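# Fit two printed parts onto jig pins, or call

## Task

Place both loose printed parts on their matching jig pins as the drawing shows. If the kit ought not to be assembled, instead press the blue CALL button with a closed gripper, keep it pressed for one second, and leave the kit's parts untouched.

## Robot and tools

Robot and frame. There are two arms, left_arm and right_arm, each ending in a parallel gripper. All positions, velocities and targets use the scene frame. Its origin sits at table-top height halfway between the nominal arm bases. +z points up, +x points out over the table, and left_arm is on the +y side; arm names do not match image left or right. Calibrated bases: left_arm at (-0.040, +0.256, +0.001) m, quat_wxyz (+1.000, 0, 0, -0.004); right_arm at (+0.001, -0.288, +0.030) m, quat_wxyz (+1.000, 0, 0, -0.020). The fingers point along the gripper's +z and spread along its y. end_effector_position is the spot between the pads, roughly 1 cm short of the fingertips. Reported hand pose can be off by a few centimetres, more when reaching far.

execute_actions(actions, cameras). actions is a list of actions. Each action is a table of at most 15 rows, one row per 1/30 s step; if shorter, its final row repeats to fill 15. Every row is one list of 14 numbers in [-1, 1] covering both arms: left_arm dx, dy, dz, rx, ry, rz, opening, then right_arm in the same order. The six pose numbers are offsets, not poses: they are measured along scene axes from that arm's Hand target as it stood when the action began, and every row counts from that same start, not from the row before. So repeating an offset moves the arm further. Scale: 1.0 equals 0.6 m for dx, dy, dz and 180 degrees for rotation; rx, ry, rz form one rotation vector, turning about the Hand target's position. A translation longer than 1.0 may be shortened along its direction. opening is absolute: +1 fully open (0.094 m), -1 closed. Six zeros re-command the current Hand target. A 0 opening is a real command (half open), so resend the present opening to keep a gripper as is. An empty actions list just returns state and images. cameras: omitted, null or ["all"] shows all; [] shows none; an unknown name invalidates the call.

move(target, speed, blend, opening_speed, grip_force, blocking, cameras). target is one 14-number row laid out as above, or a list of up to 15 such rows; every row is an offset from the Hand targets at the start of the move, not from the previous row. Paths are straight, both arms finish together, the whole thing is capped at 10 s, and nothing is avoided automatically. speed: m/s, 0.002 to 2.9, default 0.25, one value or one per target; turning is limited to twice that in rad/s. blend: metres of corner rounding per target; 0 stops at each. opening_speed: how fast openings change, per second on the -1 to +1 scale, at least 0.2; use it to close gently. grip_force: newtons per finger pad, 10 to 50, one value or one per arm; it persists, and lower values close slowly. blocking=false returns early while motion continues. The result adds a move: line such as done, off_target, moving, held or fault, plus limits (paced means the sent pose was clipped, held means steps were withheld). Done means within 10 mm and 2 degrees at rest; neither done nor off_target tells you about contact.

wait(seconds 0 to 10) lets the scene run with the last commands. stop brakes a running move. zoom_image(camera, region) enlarges [x0, y0, x1, y1] pixels of a camera's latest image, at most 504 by 504; cameras are cam_high, cam_low, cam_over, cam_left_wrist, cam_right_wrist, all 896x504. finished_scene(scene=1) ends the scene for good.

Reading results. Hand target is the last commanded pose after clipping; next offsets start from it. Each control step clips commanded orientation to within 40 degrees of the measured one. Grippers often rest a few centimetres off their command because of friction and weight; that alone is not contact. Resending zeros requests the target again; if still short, send the gap as an offset. grip_measured uses the opening scale and reads slightly wide when empty; on a firmly held hard part it reads a little narrower than the part. To release, command well above grip_measured. Joint velocities within noise means the arm is still. Joint torques follow Joint positions order, include the arm's weight, and joints 1 to 3 wrap at ±28 N m. Action results also list some step positions. Tool commands shows present commands. Joint ranges (rad): waist -2.618 to 3.054, shoulder 0 to 3.142, elbow 0 to 3.142 (straight at 2.901), wrist pitch and yaw -1.571 to 1.571, wrist roll -2.094 to 2.094.

Cautions. Nothing may fall off or be left off the table. Avoid dropping parts, releasing them while moving, or striking fixtures and heavy items; faster moves hit harder, and targets set deeper past contact press harder. A blocked arm keeps pushing until commanded back past its gripper. Never let the arms or grippers bump, press, or grip each other; the clearance check does not protect grippers or wrist cameras. Wrist camera cables count as the hand, so keep them off objects. Do not route paths close to an arm's own base; go around it. Holding loads, staying stretched, or pushing at unreachable poses heats motors: MOTOR HOT appears at 75 °C, at 90 °C an OVER-TEMPERATURE FAULT folds that arm away for good, and at 100 °C it collapses.

Each tool is called after ">>>" as name(argument=value, ...), one argument or row to a line, values as JSON.

## Session

>>> execute_actions(
  actions=[],
)

Scene clock: 0.00 s.
left_arm: end_effector_position=(+0.1629, +0.2167, +0.3415) grip_measured=+1.000 end_effector_quat_wxyz=(+0.547, -0.105, +0.767, -0.318) | right_arm: end_effector_position=(+0.3066, -0.2004, +0.2724) grip_measured=+1.000 end_effector_quat_wxyz=(+0.506, +0.185, +0.815, +0.213)
Joint positions: left_arm=[0.61 0.488 0.926 -0.793 0.963 -0.368 0.094] | right_arm=[0.425 0.821 0.704 -0.3 0.193 0.706 0.094]
Joint velocities: within noise
Joint torques (N m): no reading
Heat: left arm: 45 °C; right arm: 47 °C.
Hand target: left_arm +0.1609, +0.2149, +0.3418; +0.547, -0.103, +0.767, -0.319 | right_arm +0.3071, -0.2009, +0.2818; +0.516, +0.184, +0.808, +0.216
Tool commands: left_gripper/opening=+1.0 right_gripper/opening=+1.0

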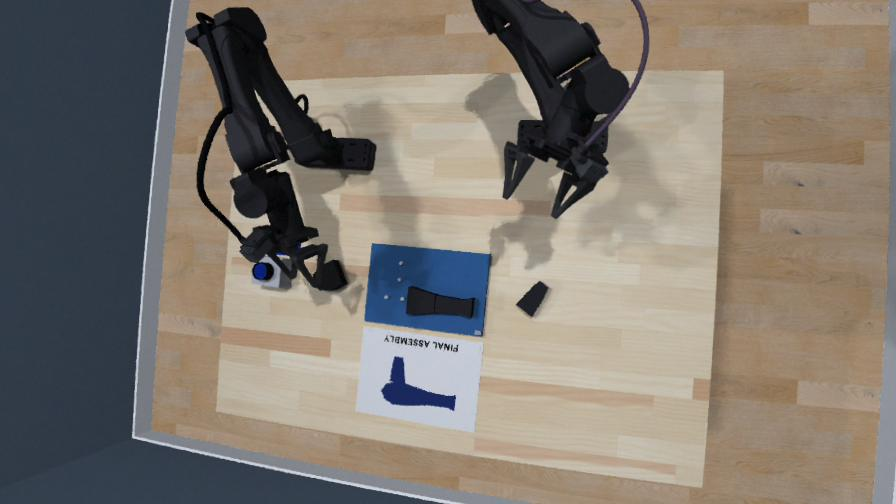

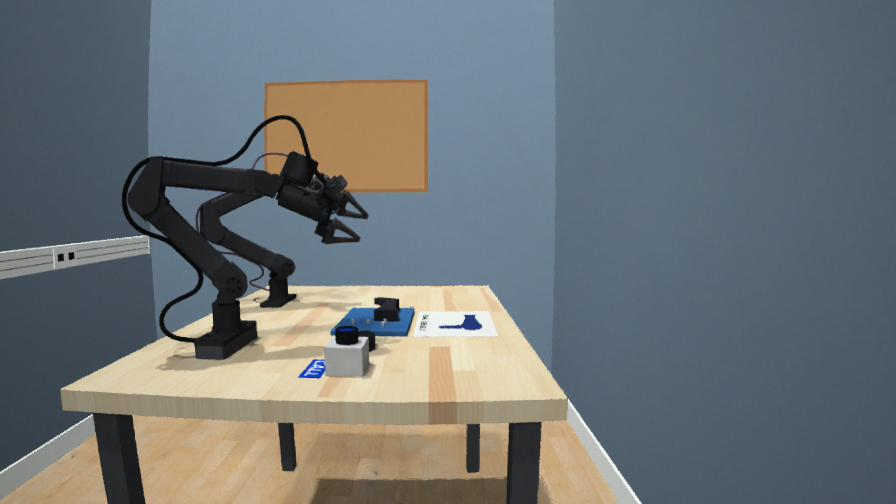

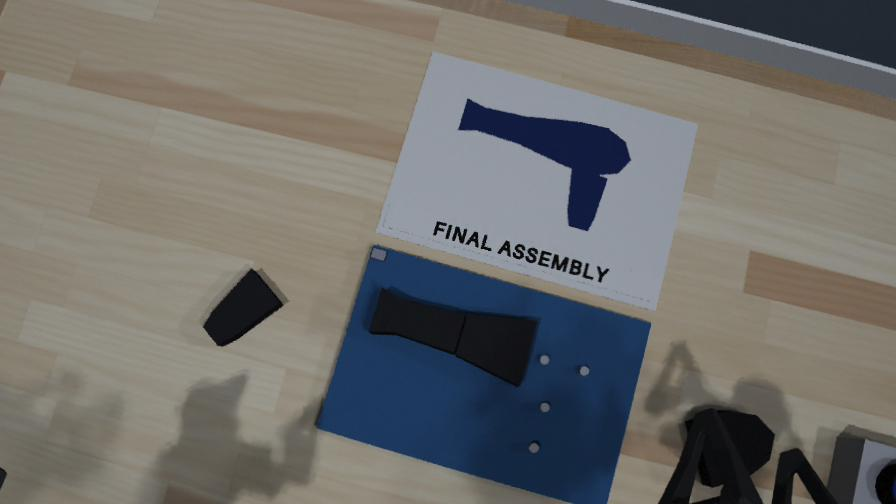

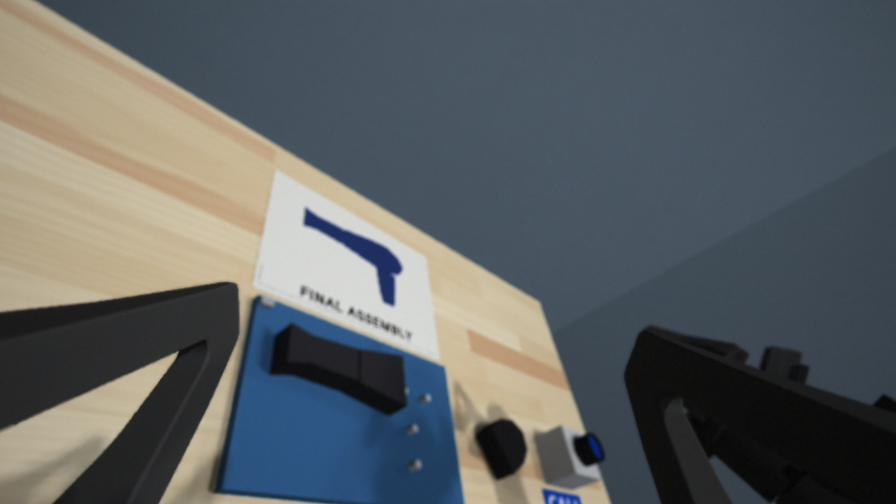

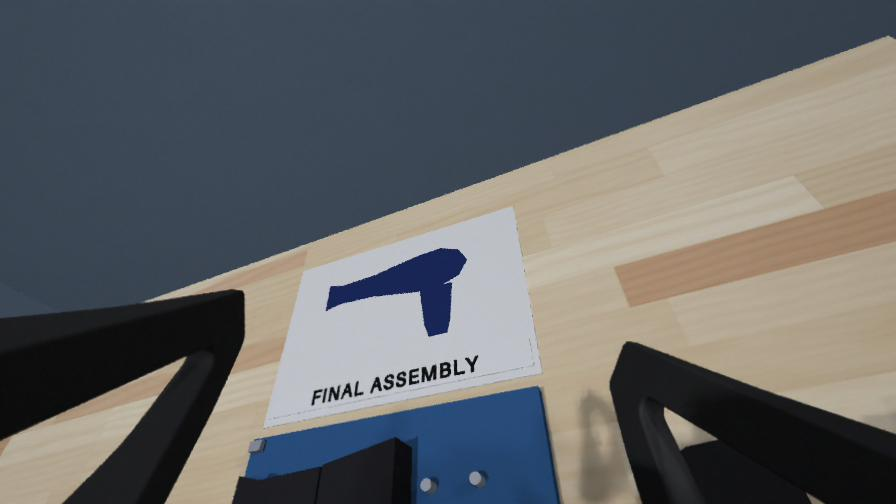

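>>> zoom_image(
  camera="cam_over",
  region=[300, 220, 680, 504],
)

>>> zoom_image(
  camera="cam_over",
  region=[170, 240, 330, 360],
)

>>> zoom_image(
  camera="cam_over",
  region=[380, 40, 710, 320],
)

>>> zoom_image(
  camera="cam_low",
  region=[290, 280, 510, 400],
)

Scaled by 1.326 from the camera's 896x504 image, which has a finer 1280x720 frame.

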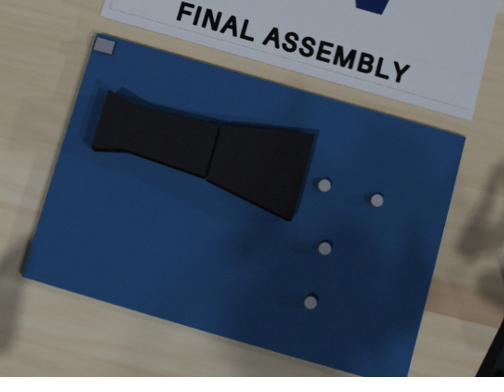

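Scaled by 3.150 from the camera's 896x504 image, which has a finer 1280x720 frame.

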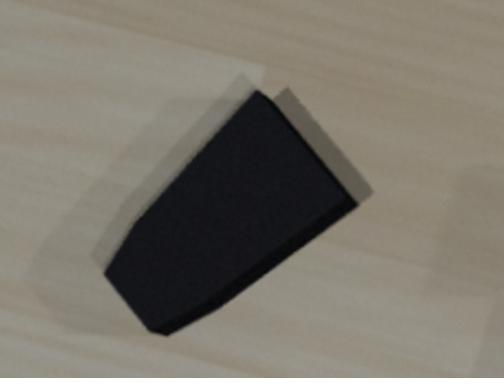

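Scaled by 1.527 from the camera's 896x504 image, which has a finer 1280x720 frame.

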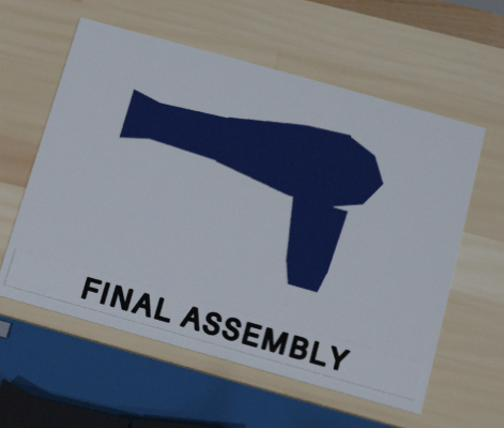

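Scaled by 2.291 from the camera's 896x504 image, which has a finer 1280x720 frame.

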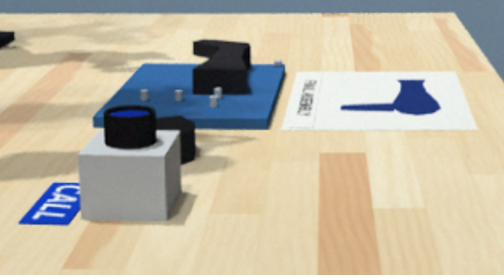

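>>> move(
  target=[0.0, 0.0, 0.0, 0.2205, 0.378, -0.0712, 1.0, -0.178, -0.165, 0.064, -0.147, 0.351, 0.125, 1.0],
  speed=0.35,
)

Scene clock: 34.10 s.
left_arm: end_effector_position=(+0.1636, +0.2138, +0.3403) grip_measured=+1.000 end_effector_quat_wxyz=(+0.300, -0.005, +0.951, -0.068) | right_arm: end_effector_position=(+0.2035, -0.2980, +0.3202) grip_measured=+1.000 end_effector_quat_wxyz=(+0.226, +0.007, +0.974, -0.008)
Joint positions: left_arm=[-0.184 1.084 1.7 -1.562 0.015 -0.208 0.094] | right_arm=[-0.02 1.095 1.553 -1.571 -0.008 -0.044 0.094]
Joint torques (N m): left_arm=[-0.5 -0.28 6.53 1.57 -0.1 0.06] | right_arm=[-0.29 -1.2 3.54 1.58 0.03 -0.06]
Heat: left arm: 46 °C; right arm: 50 °C.
Hand target: left_arm +0.1608, +0.2149, +0.3418; +0.000, +0.001, +1.000, +0.000 | right_arm +0.2002, -0.2998, +0.3201; +0.000, +0.001, +1.000, +0.000
Off the commanded pose: left_arm 0.003 m, 36 deg | right_arm 0.004 m, 26 deg.
joint sent to its limit (left arm) — joint 4 (wrist pitch), lower limit. The joint targets are off in orientation, not in position.
joint sent to its limit (right arm) — joint 4 (wrist pitch), lower limit. The joint targets are off in orientation, not in position.
move: off_target (left_arm, right_arm)

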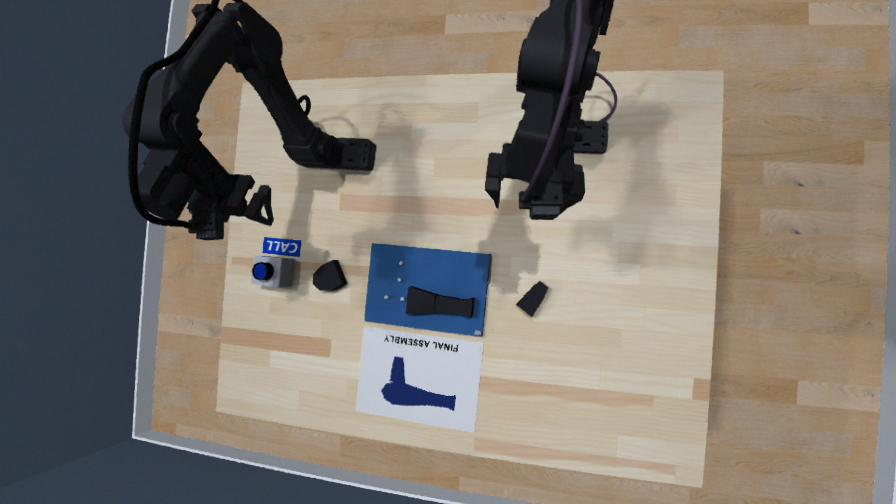

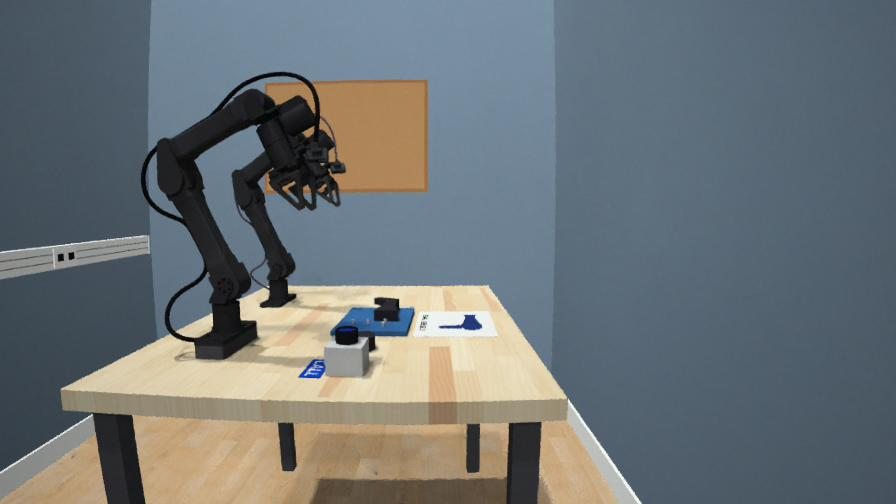

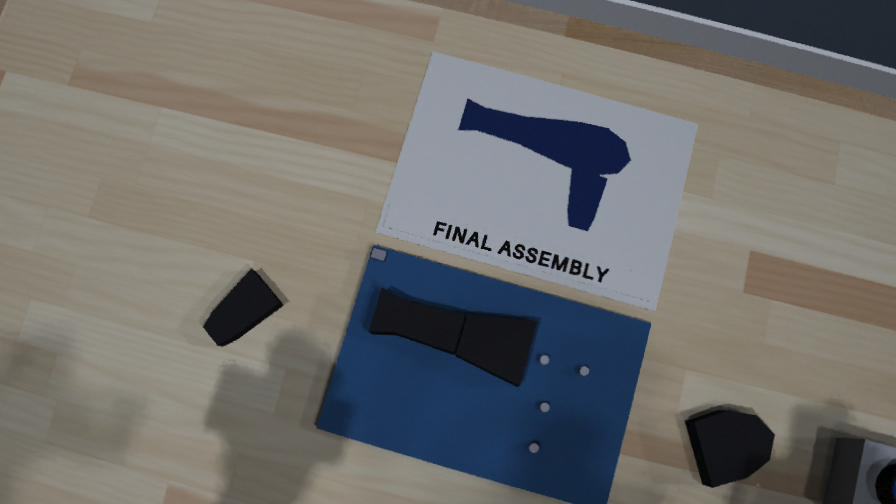

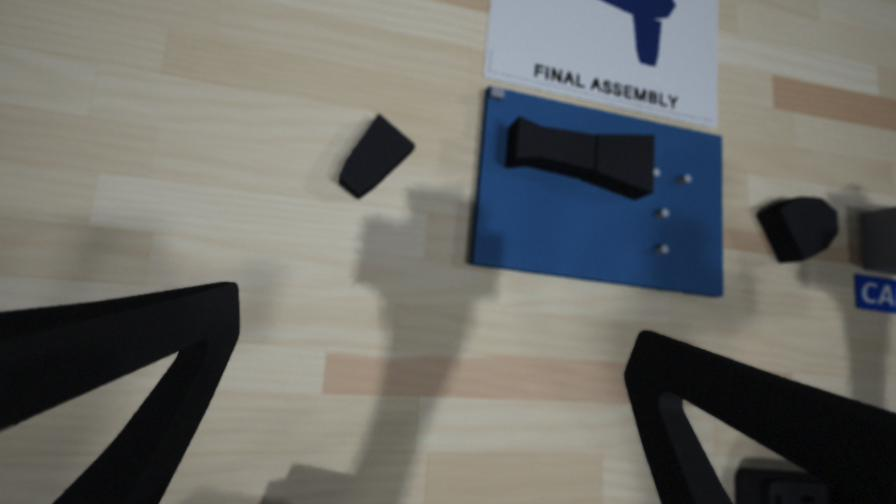

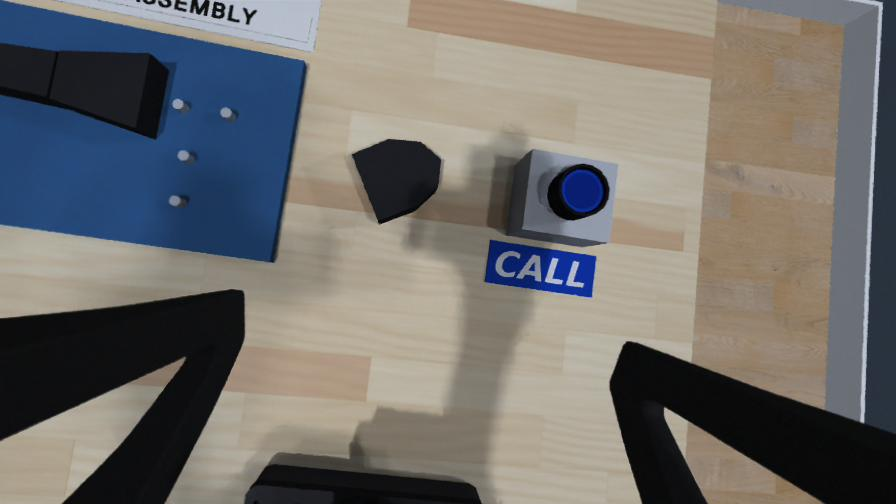

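>>> zoom_image(
  camera="cam_over",
  region=[660, 380, 820, 500],
)

>>> zoom_image(
  camera="cam_over",
  region=[360, 280, 660, 500],
)

>>> zoom_image(
  camera="cam_right_wrist",
  region=[320, 110, 480, 250],
)

>>> zoom_image(
  camera="cam_left_wrist",
  region=[310, 90, 470, 220],
)

>>> zoom_image(
  camera="cam_over",
  region=[440, 80, 660, 250],
)

Scaled by 3.150 from the camera's 896x504 image, which has a finer 1280x720 frame.

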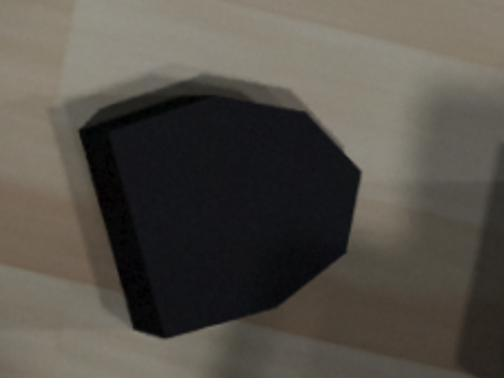

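Scaled by 1.680 from the camera's 896x504 image, which has a finer 1280x720 frame.

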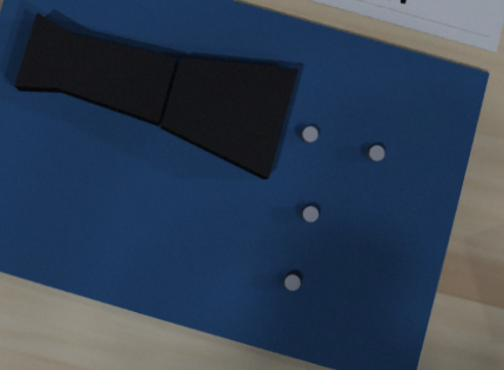

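Scaled by 3.150 from the camera's 896x504 image, which has a finer 1280x720 frame.

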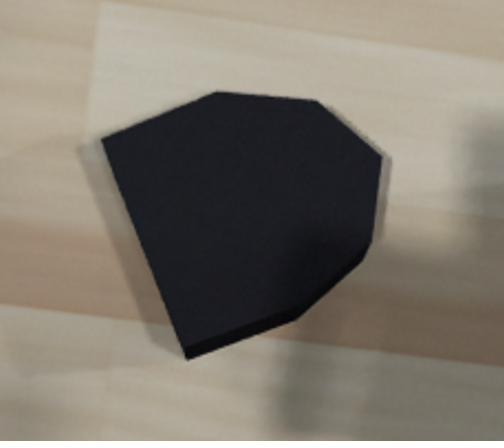

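Scaled by 3.150 from the camera's 896x504 image, which has a finer 1280x720 frame.

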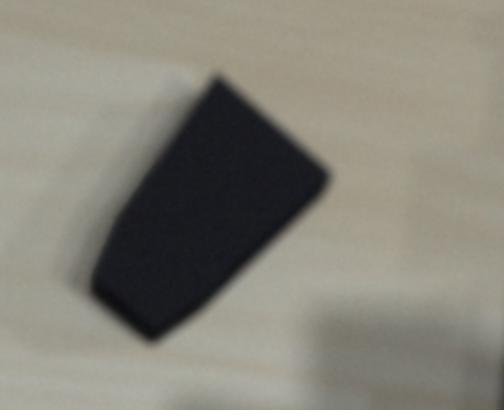

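Scaled by 2.291 from the camera's 896x504 image, which has a finer 1280x720 frame.

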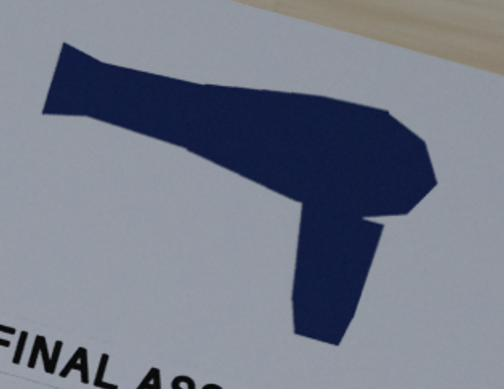

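>>> move(
  target=[0.182, -0.125, -0.153, 0, 0, 0, 1.0, 0.1, -0.05, -0.117, 0, 0, 0, 1.0],
  speed=0.3,
)

Scene clock: 80.73 s.
left_arm: end_effector_position=(+0.2702, +0.1434, +0.2488) grip_measured=+1.000 end_effector_quat_wxyz=(+0.104, +0.001, +0.994, -0.034) | right_arm: end_effector_position=(+0.2561, -0.3267, +0.2428) grip_measured=+1.000 end_effector_quat_wxyz=(+0.042, +0.004, +0.999, -0.003)
Joint positions: left_arm=[-0.345 1.684 1.902 -1.57 -0.009 -0.351 0.094] | right_arm=[-0.118 1.489 1.576 -1.573 -0.007 -0.149 0.094]
Joint torques (N m): left_arm=[-0.42 -5.37 7.46 0.92 0.06 -0.04] | right_arm=[-0.31 -3.86 6.83 0.77 0.07 -0.13]
Heat: left arm: 43 °C; right arm: 47 °C.
Hand target: left_arm +0.2701, +0.1400, +0.2500; +0.000, +0.000, +1.000, +0.000 | right_arm +0.2603, -0.3299, +0.2500; +0.000, +0.001, +1.000, +0.000
Off the commanded pose: left_arm 0.004 m, 13 deg | right_arm 0.009 m, 5 deg.
joint sent to its limit (left arm) — joint 4 (wrist pitch), lower limit. The joint targets are off in orientation, not in position.
joint sent to its limit (right arm) — joint 4 (wrist pitch), lower limit. The joint targets are off in orientation, not in position.
move: off_target (left_arm, right_arm)

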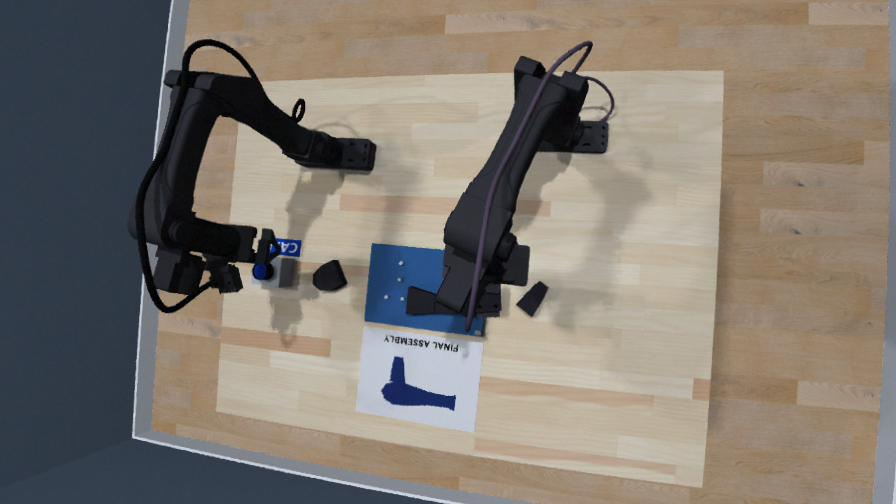

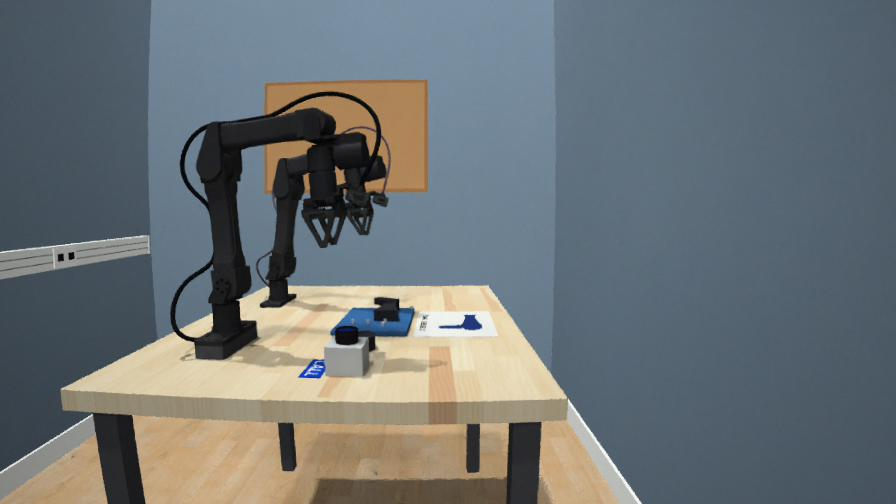

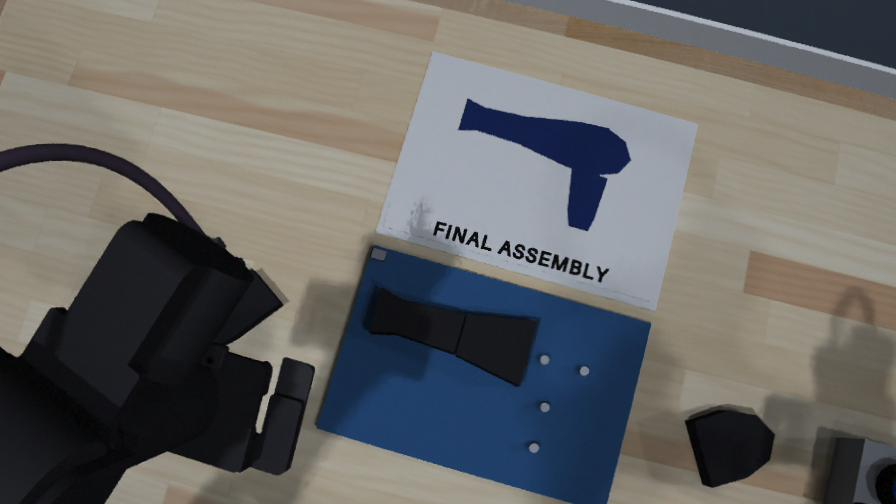

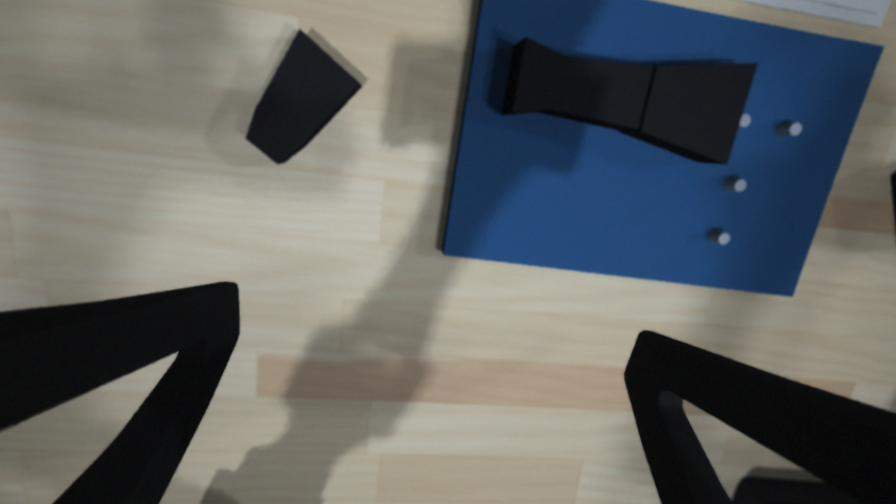

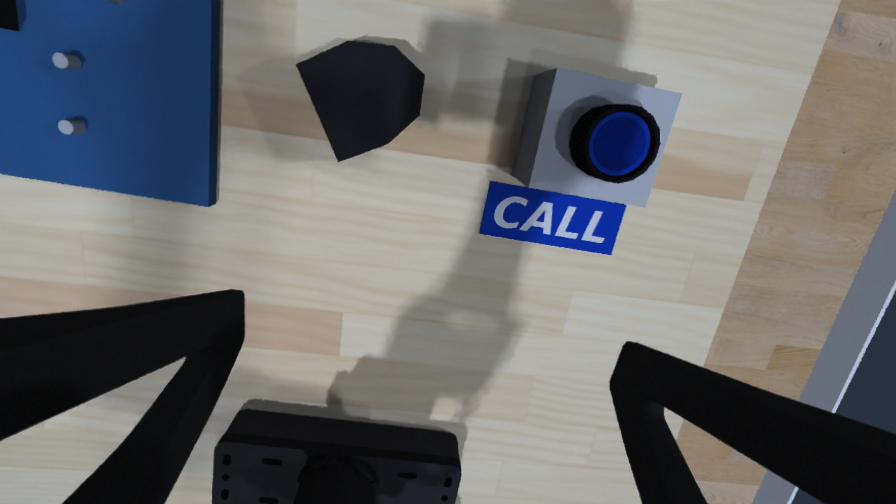

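>>> zoom_image(
  camera="cam_left_wrist",
  region=[220, 10, 390, 180],
)

>>> zoom_image(
  camera="cam_over",
  region=[530, 110, 650, 240],
)

>>> zoom_image(
  camera="cam_right_wrist",
  region=[280, 20, 450, 180],
)

>>> zoom_image(
  camera="cam_left_wrist",
  region=[470, 0, 870, 300],
)

Scaled by 2.965 from the camera's 896x504 image, which has a finer 1280x720 frame.

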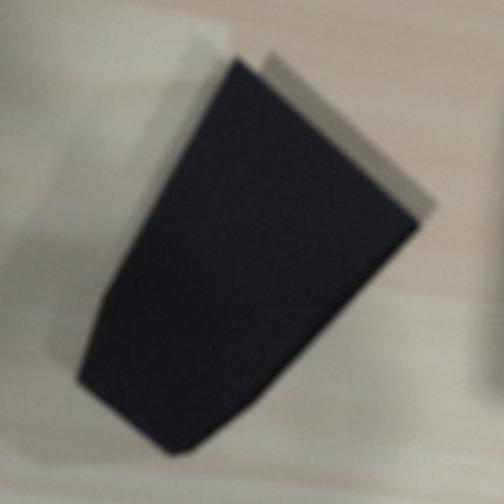

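Scaled by 3.877 from the camera's 896x504 image, which has a finer 1280x720 frame.

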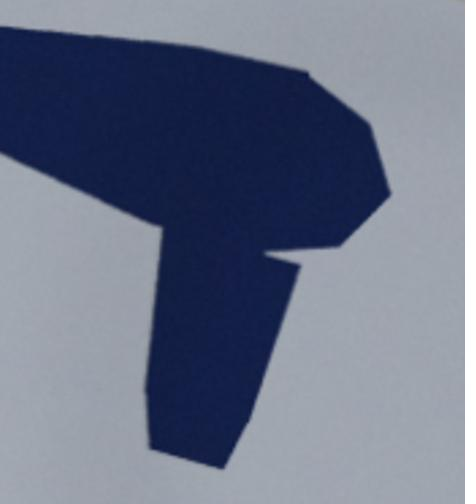

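Scaled by 2.965 from the camera's 896x504 image, which has a finer 1280x720 frame.

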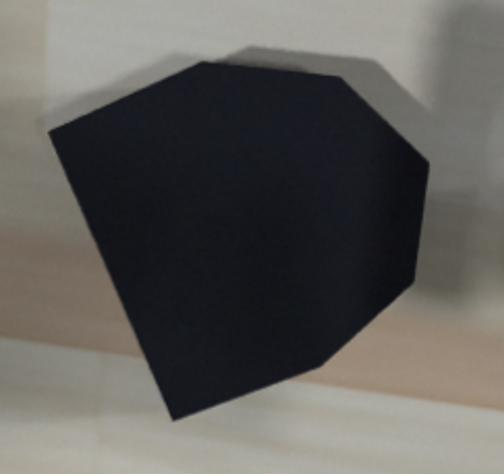

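Scaled by 1.260 from the camera's 896x504 image, which has a finer 1280x720 frame.

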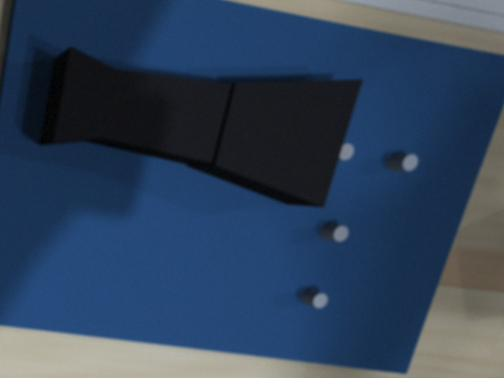

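>>> zoom_image(
  camera="cam_over",
  region=[350, 220, 430, 270],
)

>>> zoom_image(
  camera="cam_over",
  region=[370, 40, 710, 320],
)

>>> zoom_image(
  camera="cam_right_wrist",
  region=[470, 50, 700, 270],
)

>>> zoom_image(
  camera="cam_high",
  region=[340, 230, 580, 440],
)

Scaled by 6.300 from the camera's 896x504 image, which has a finer 1280x720 frame.

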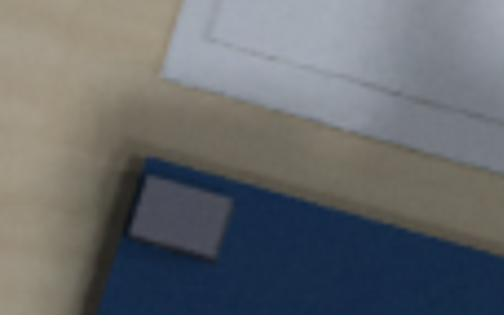

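Scaled by 1.482 from the camera's 896x504 image, which has a finer 1280x720 frame.

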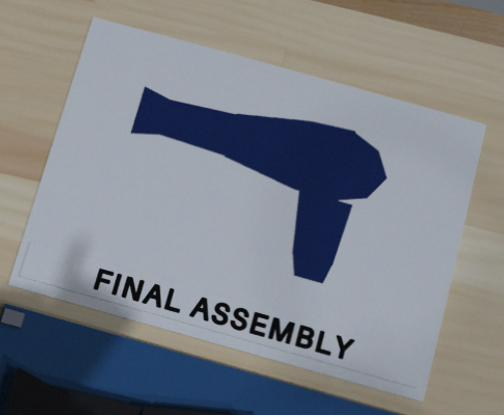

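Scaled by 2.191 from the camera's 896x504 image, which has a finer 1280x720 frame.

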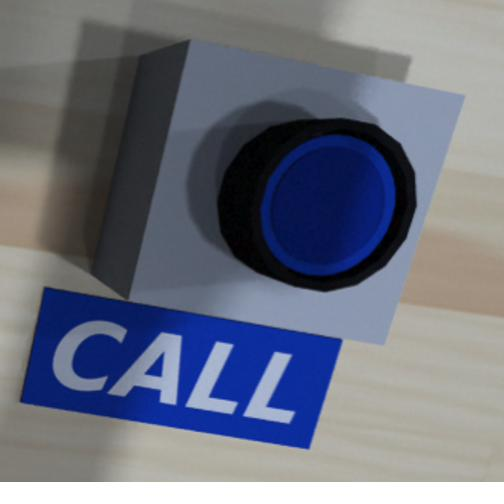

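Scaled by 2.100 from the camera's 896x504 image, which has a finer 1280x720 frame.

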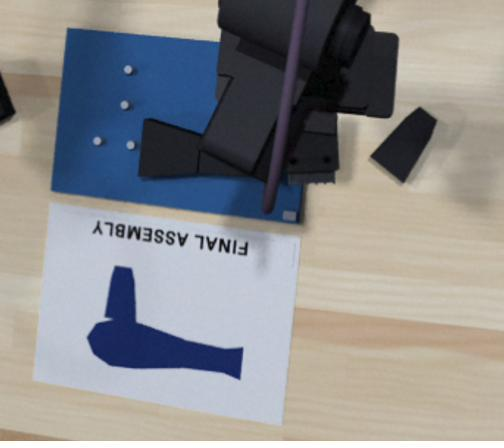

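>>> move(
  target=[0.1, 0.1, -0.0833, 0, 0, 0, 1.0, 0.0667, 0.1, -0.0833, 0, 0, 0, 1.0],
  speed=0.25,
)

Scene clock: 179.53 s.
left_arm: end_effector_position=(+0.3276, +0.2009, +0.2008) grip_measured=+1.000 end_effector_quat_wxyz=(+0.045, -0.006, +0.999, -0.010) | right_arm: end_effector_position=(+0.2902, -0.2708, +0.1941) grip_measured=+1.000 end_effector_quat_wxyz=(-0.020, -0.005, +1.000, -0.001)
Joint positions: left_arm=[-0.139 1.924 2.019 -1.575 0.005 -0.16 0.094] | right_arm=[0.096 1.687 1.581 -1.506 -0.001 0.048 0.094]
Joint torques (N m): left_arm=[-0.25 -7.09 7.5 0.7 -0.04 0.11] | right_arm=[-0.03 -5.71 6.57 0.65 0.01 0.09]
Heat: left arm: 42 °C; right arm: 47 °C.
Hand target: left_arm +0.3300, +0.2000, +0.2000; +0.000, +0.000, +1.000, +0.000 | right_arm +0.3003, -0.2699, +0.1999; +0.000, +0.001, +1.000, +0.000
Off the commanded pose: left_arm 0.003 m, 5 deg | right_arm 0.012 m, 2 deg.
joint sent to its limit (left arm) — joint 4 (wrist pitch), lower limit. The joint targets are off in orientation, not in position.
move: off_target (left_arm, right_arm)

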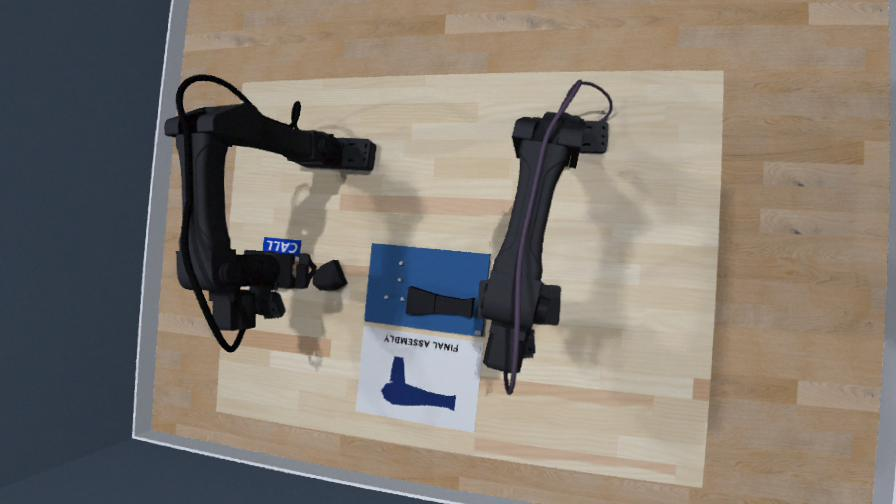

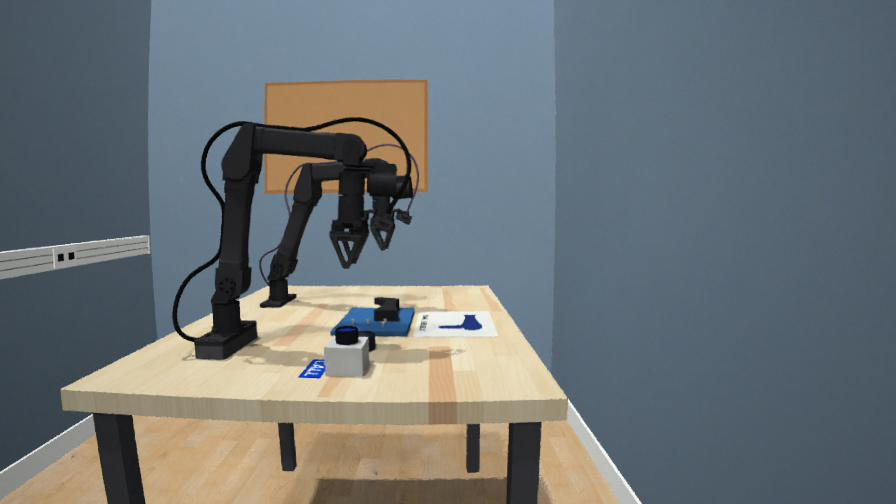

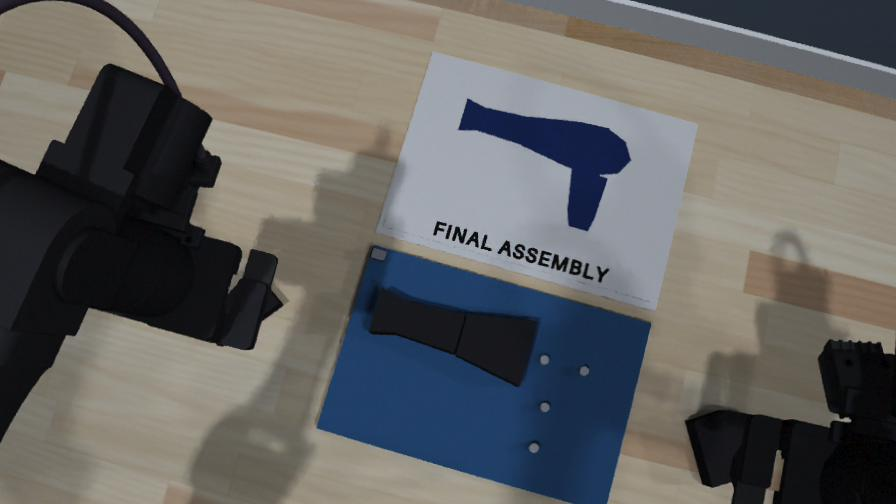

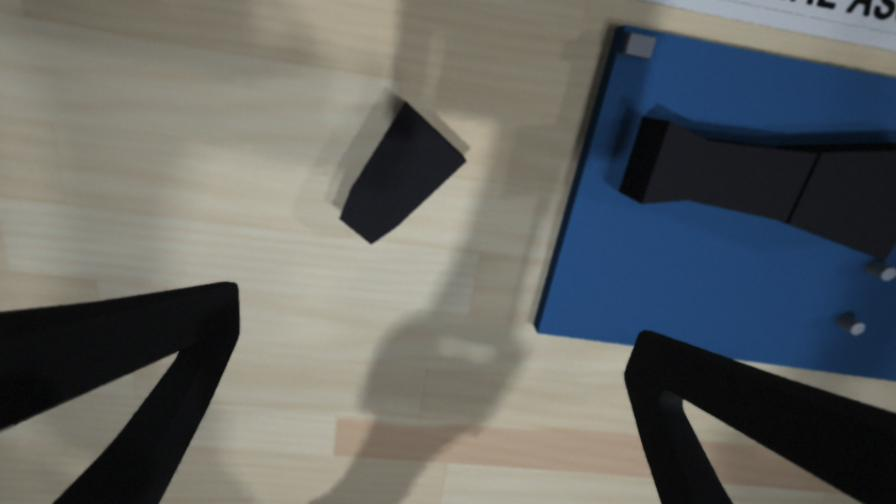

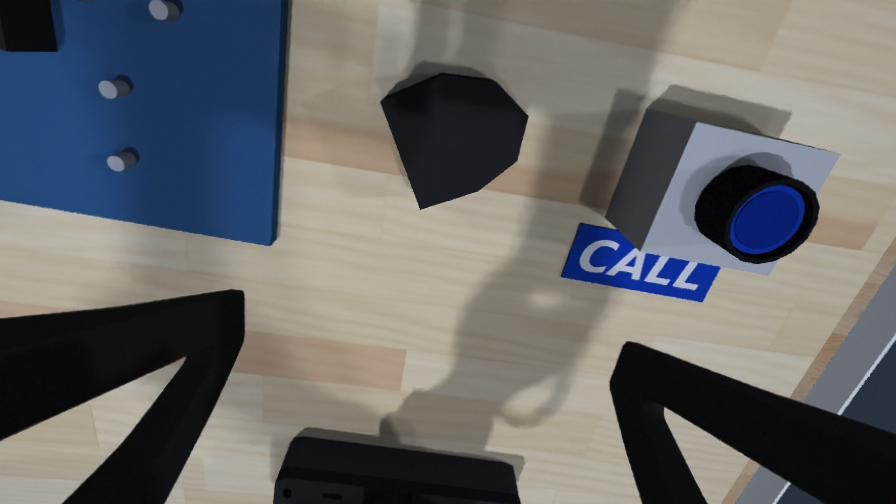

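>>> zoom_image(
  camera="cam_right_wrist",
  region=[360, 50, 560, 230],
)

>>> zoom_image(
  camera="cam_left_wrist",
  region=[320, 80, 490, 260],
)

>>> zoom_image(
  camera="cam_right_wrist",
  region=[0, 0, 300, 260],
)

>>> zoom_image(
  camera="cam_low",
  region=[320, 280, 500, 390],
)

Scaled by 2.520 from the camera's 896x504 image, which has a finer 1280x720 frame.

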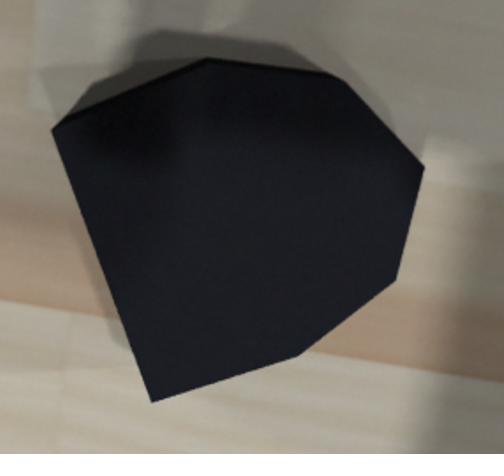

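Scaled by 2.800 from the camera's 896x504 image, which has a finer 1280x720 frame.

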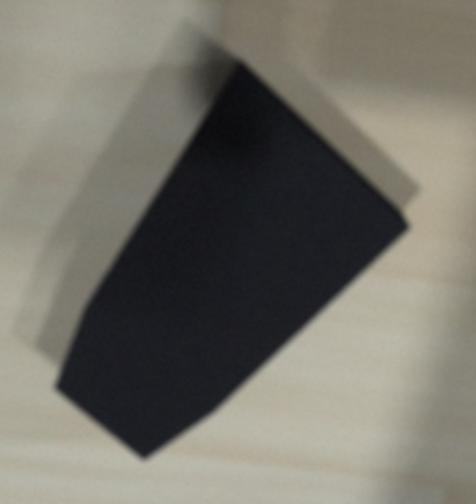

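Scaled by 1.680 from the camera's 896x504 image, which has a finer 1280x720 frame.

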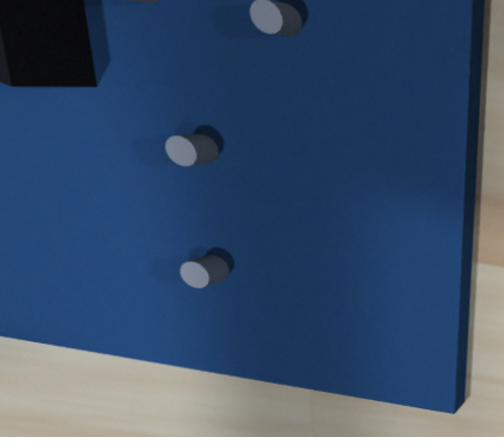

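Scaled by 2.800 from the camera's 896x504 image, which has a finer 1280x720 frame.

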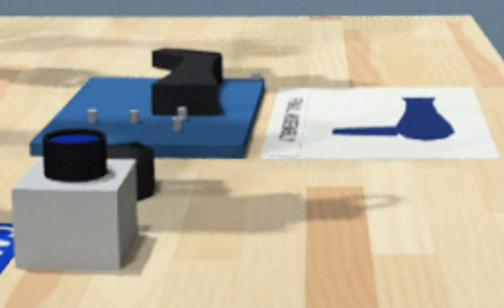

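>>> zoom_image(
  camera="cam_over",
  region=[560, 160, 620, 240],
)

>>> zoom_image(
  camera="cam_over",
  region=[500, 340, 620, 470],
)

>>> zoom_image(
  camera="cam_over",
  region=[440, 290, 560, 400],
)

>>> zoom_image(
  camera="cam_over",
  region=[510, 90, 650, 240],
)

Scaled by 6.300 from the camera's 896x504 image, which has a finer 1280x720 frame.

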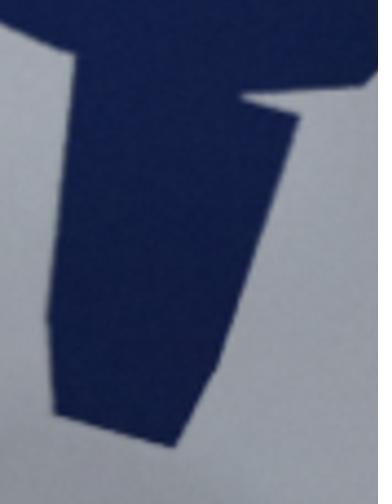

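Scaled by 3.877 from the camera's 896x504 image, which has a finer 1280x720 frame.

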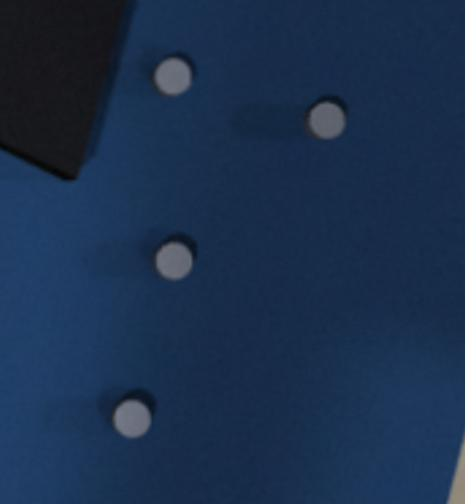

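Scaled by 4.200 from the camera's 896x504 image, which has a finer 1280x720 frame.

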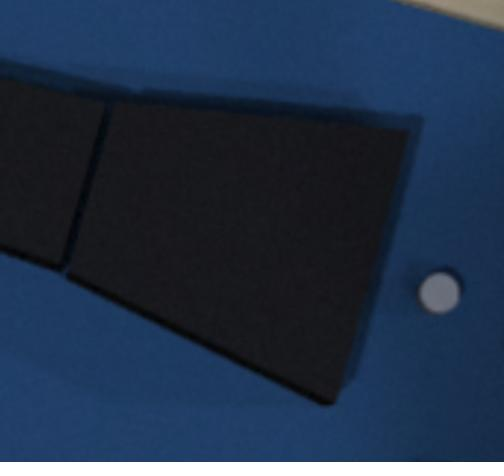

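Scaled by 3.360 from the camera's 896x504 image, which has a finer 1280x720 frame.

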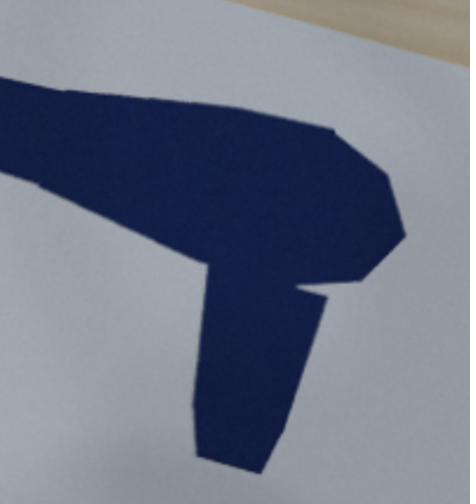

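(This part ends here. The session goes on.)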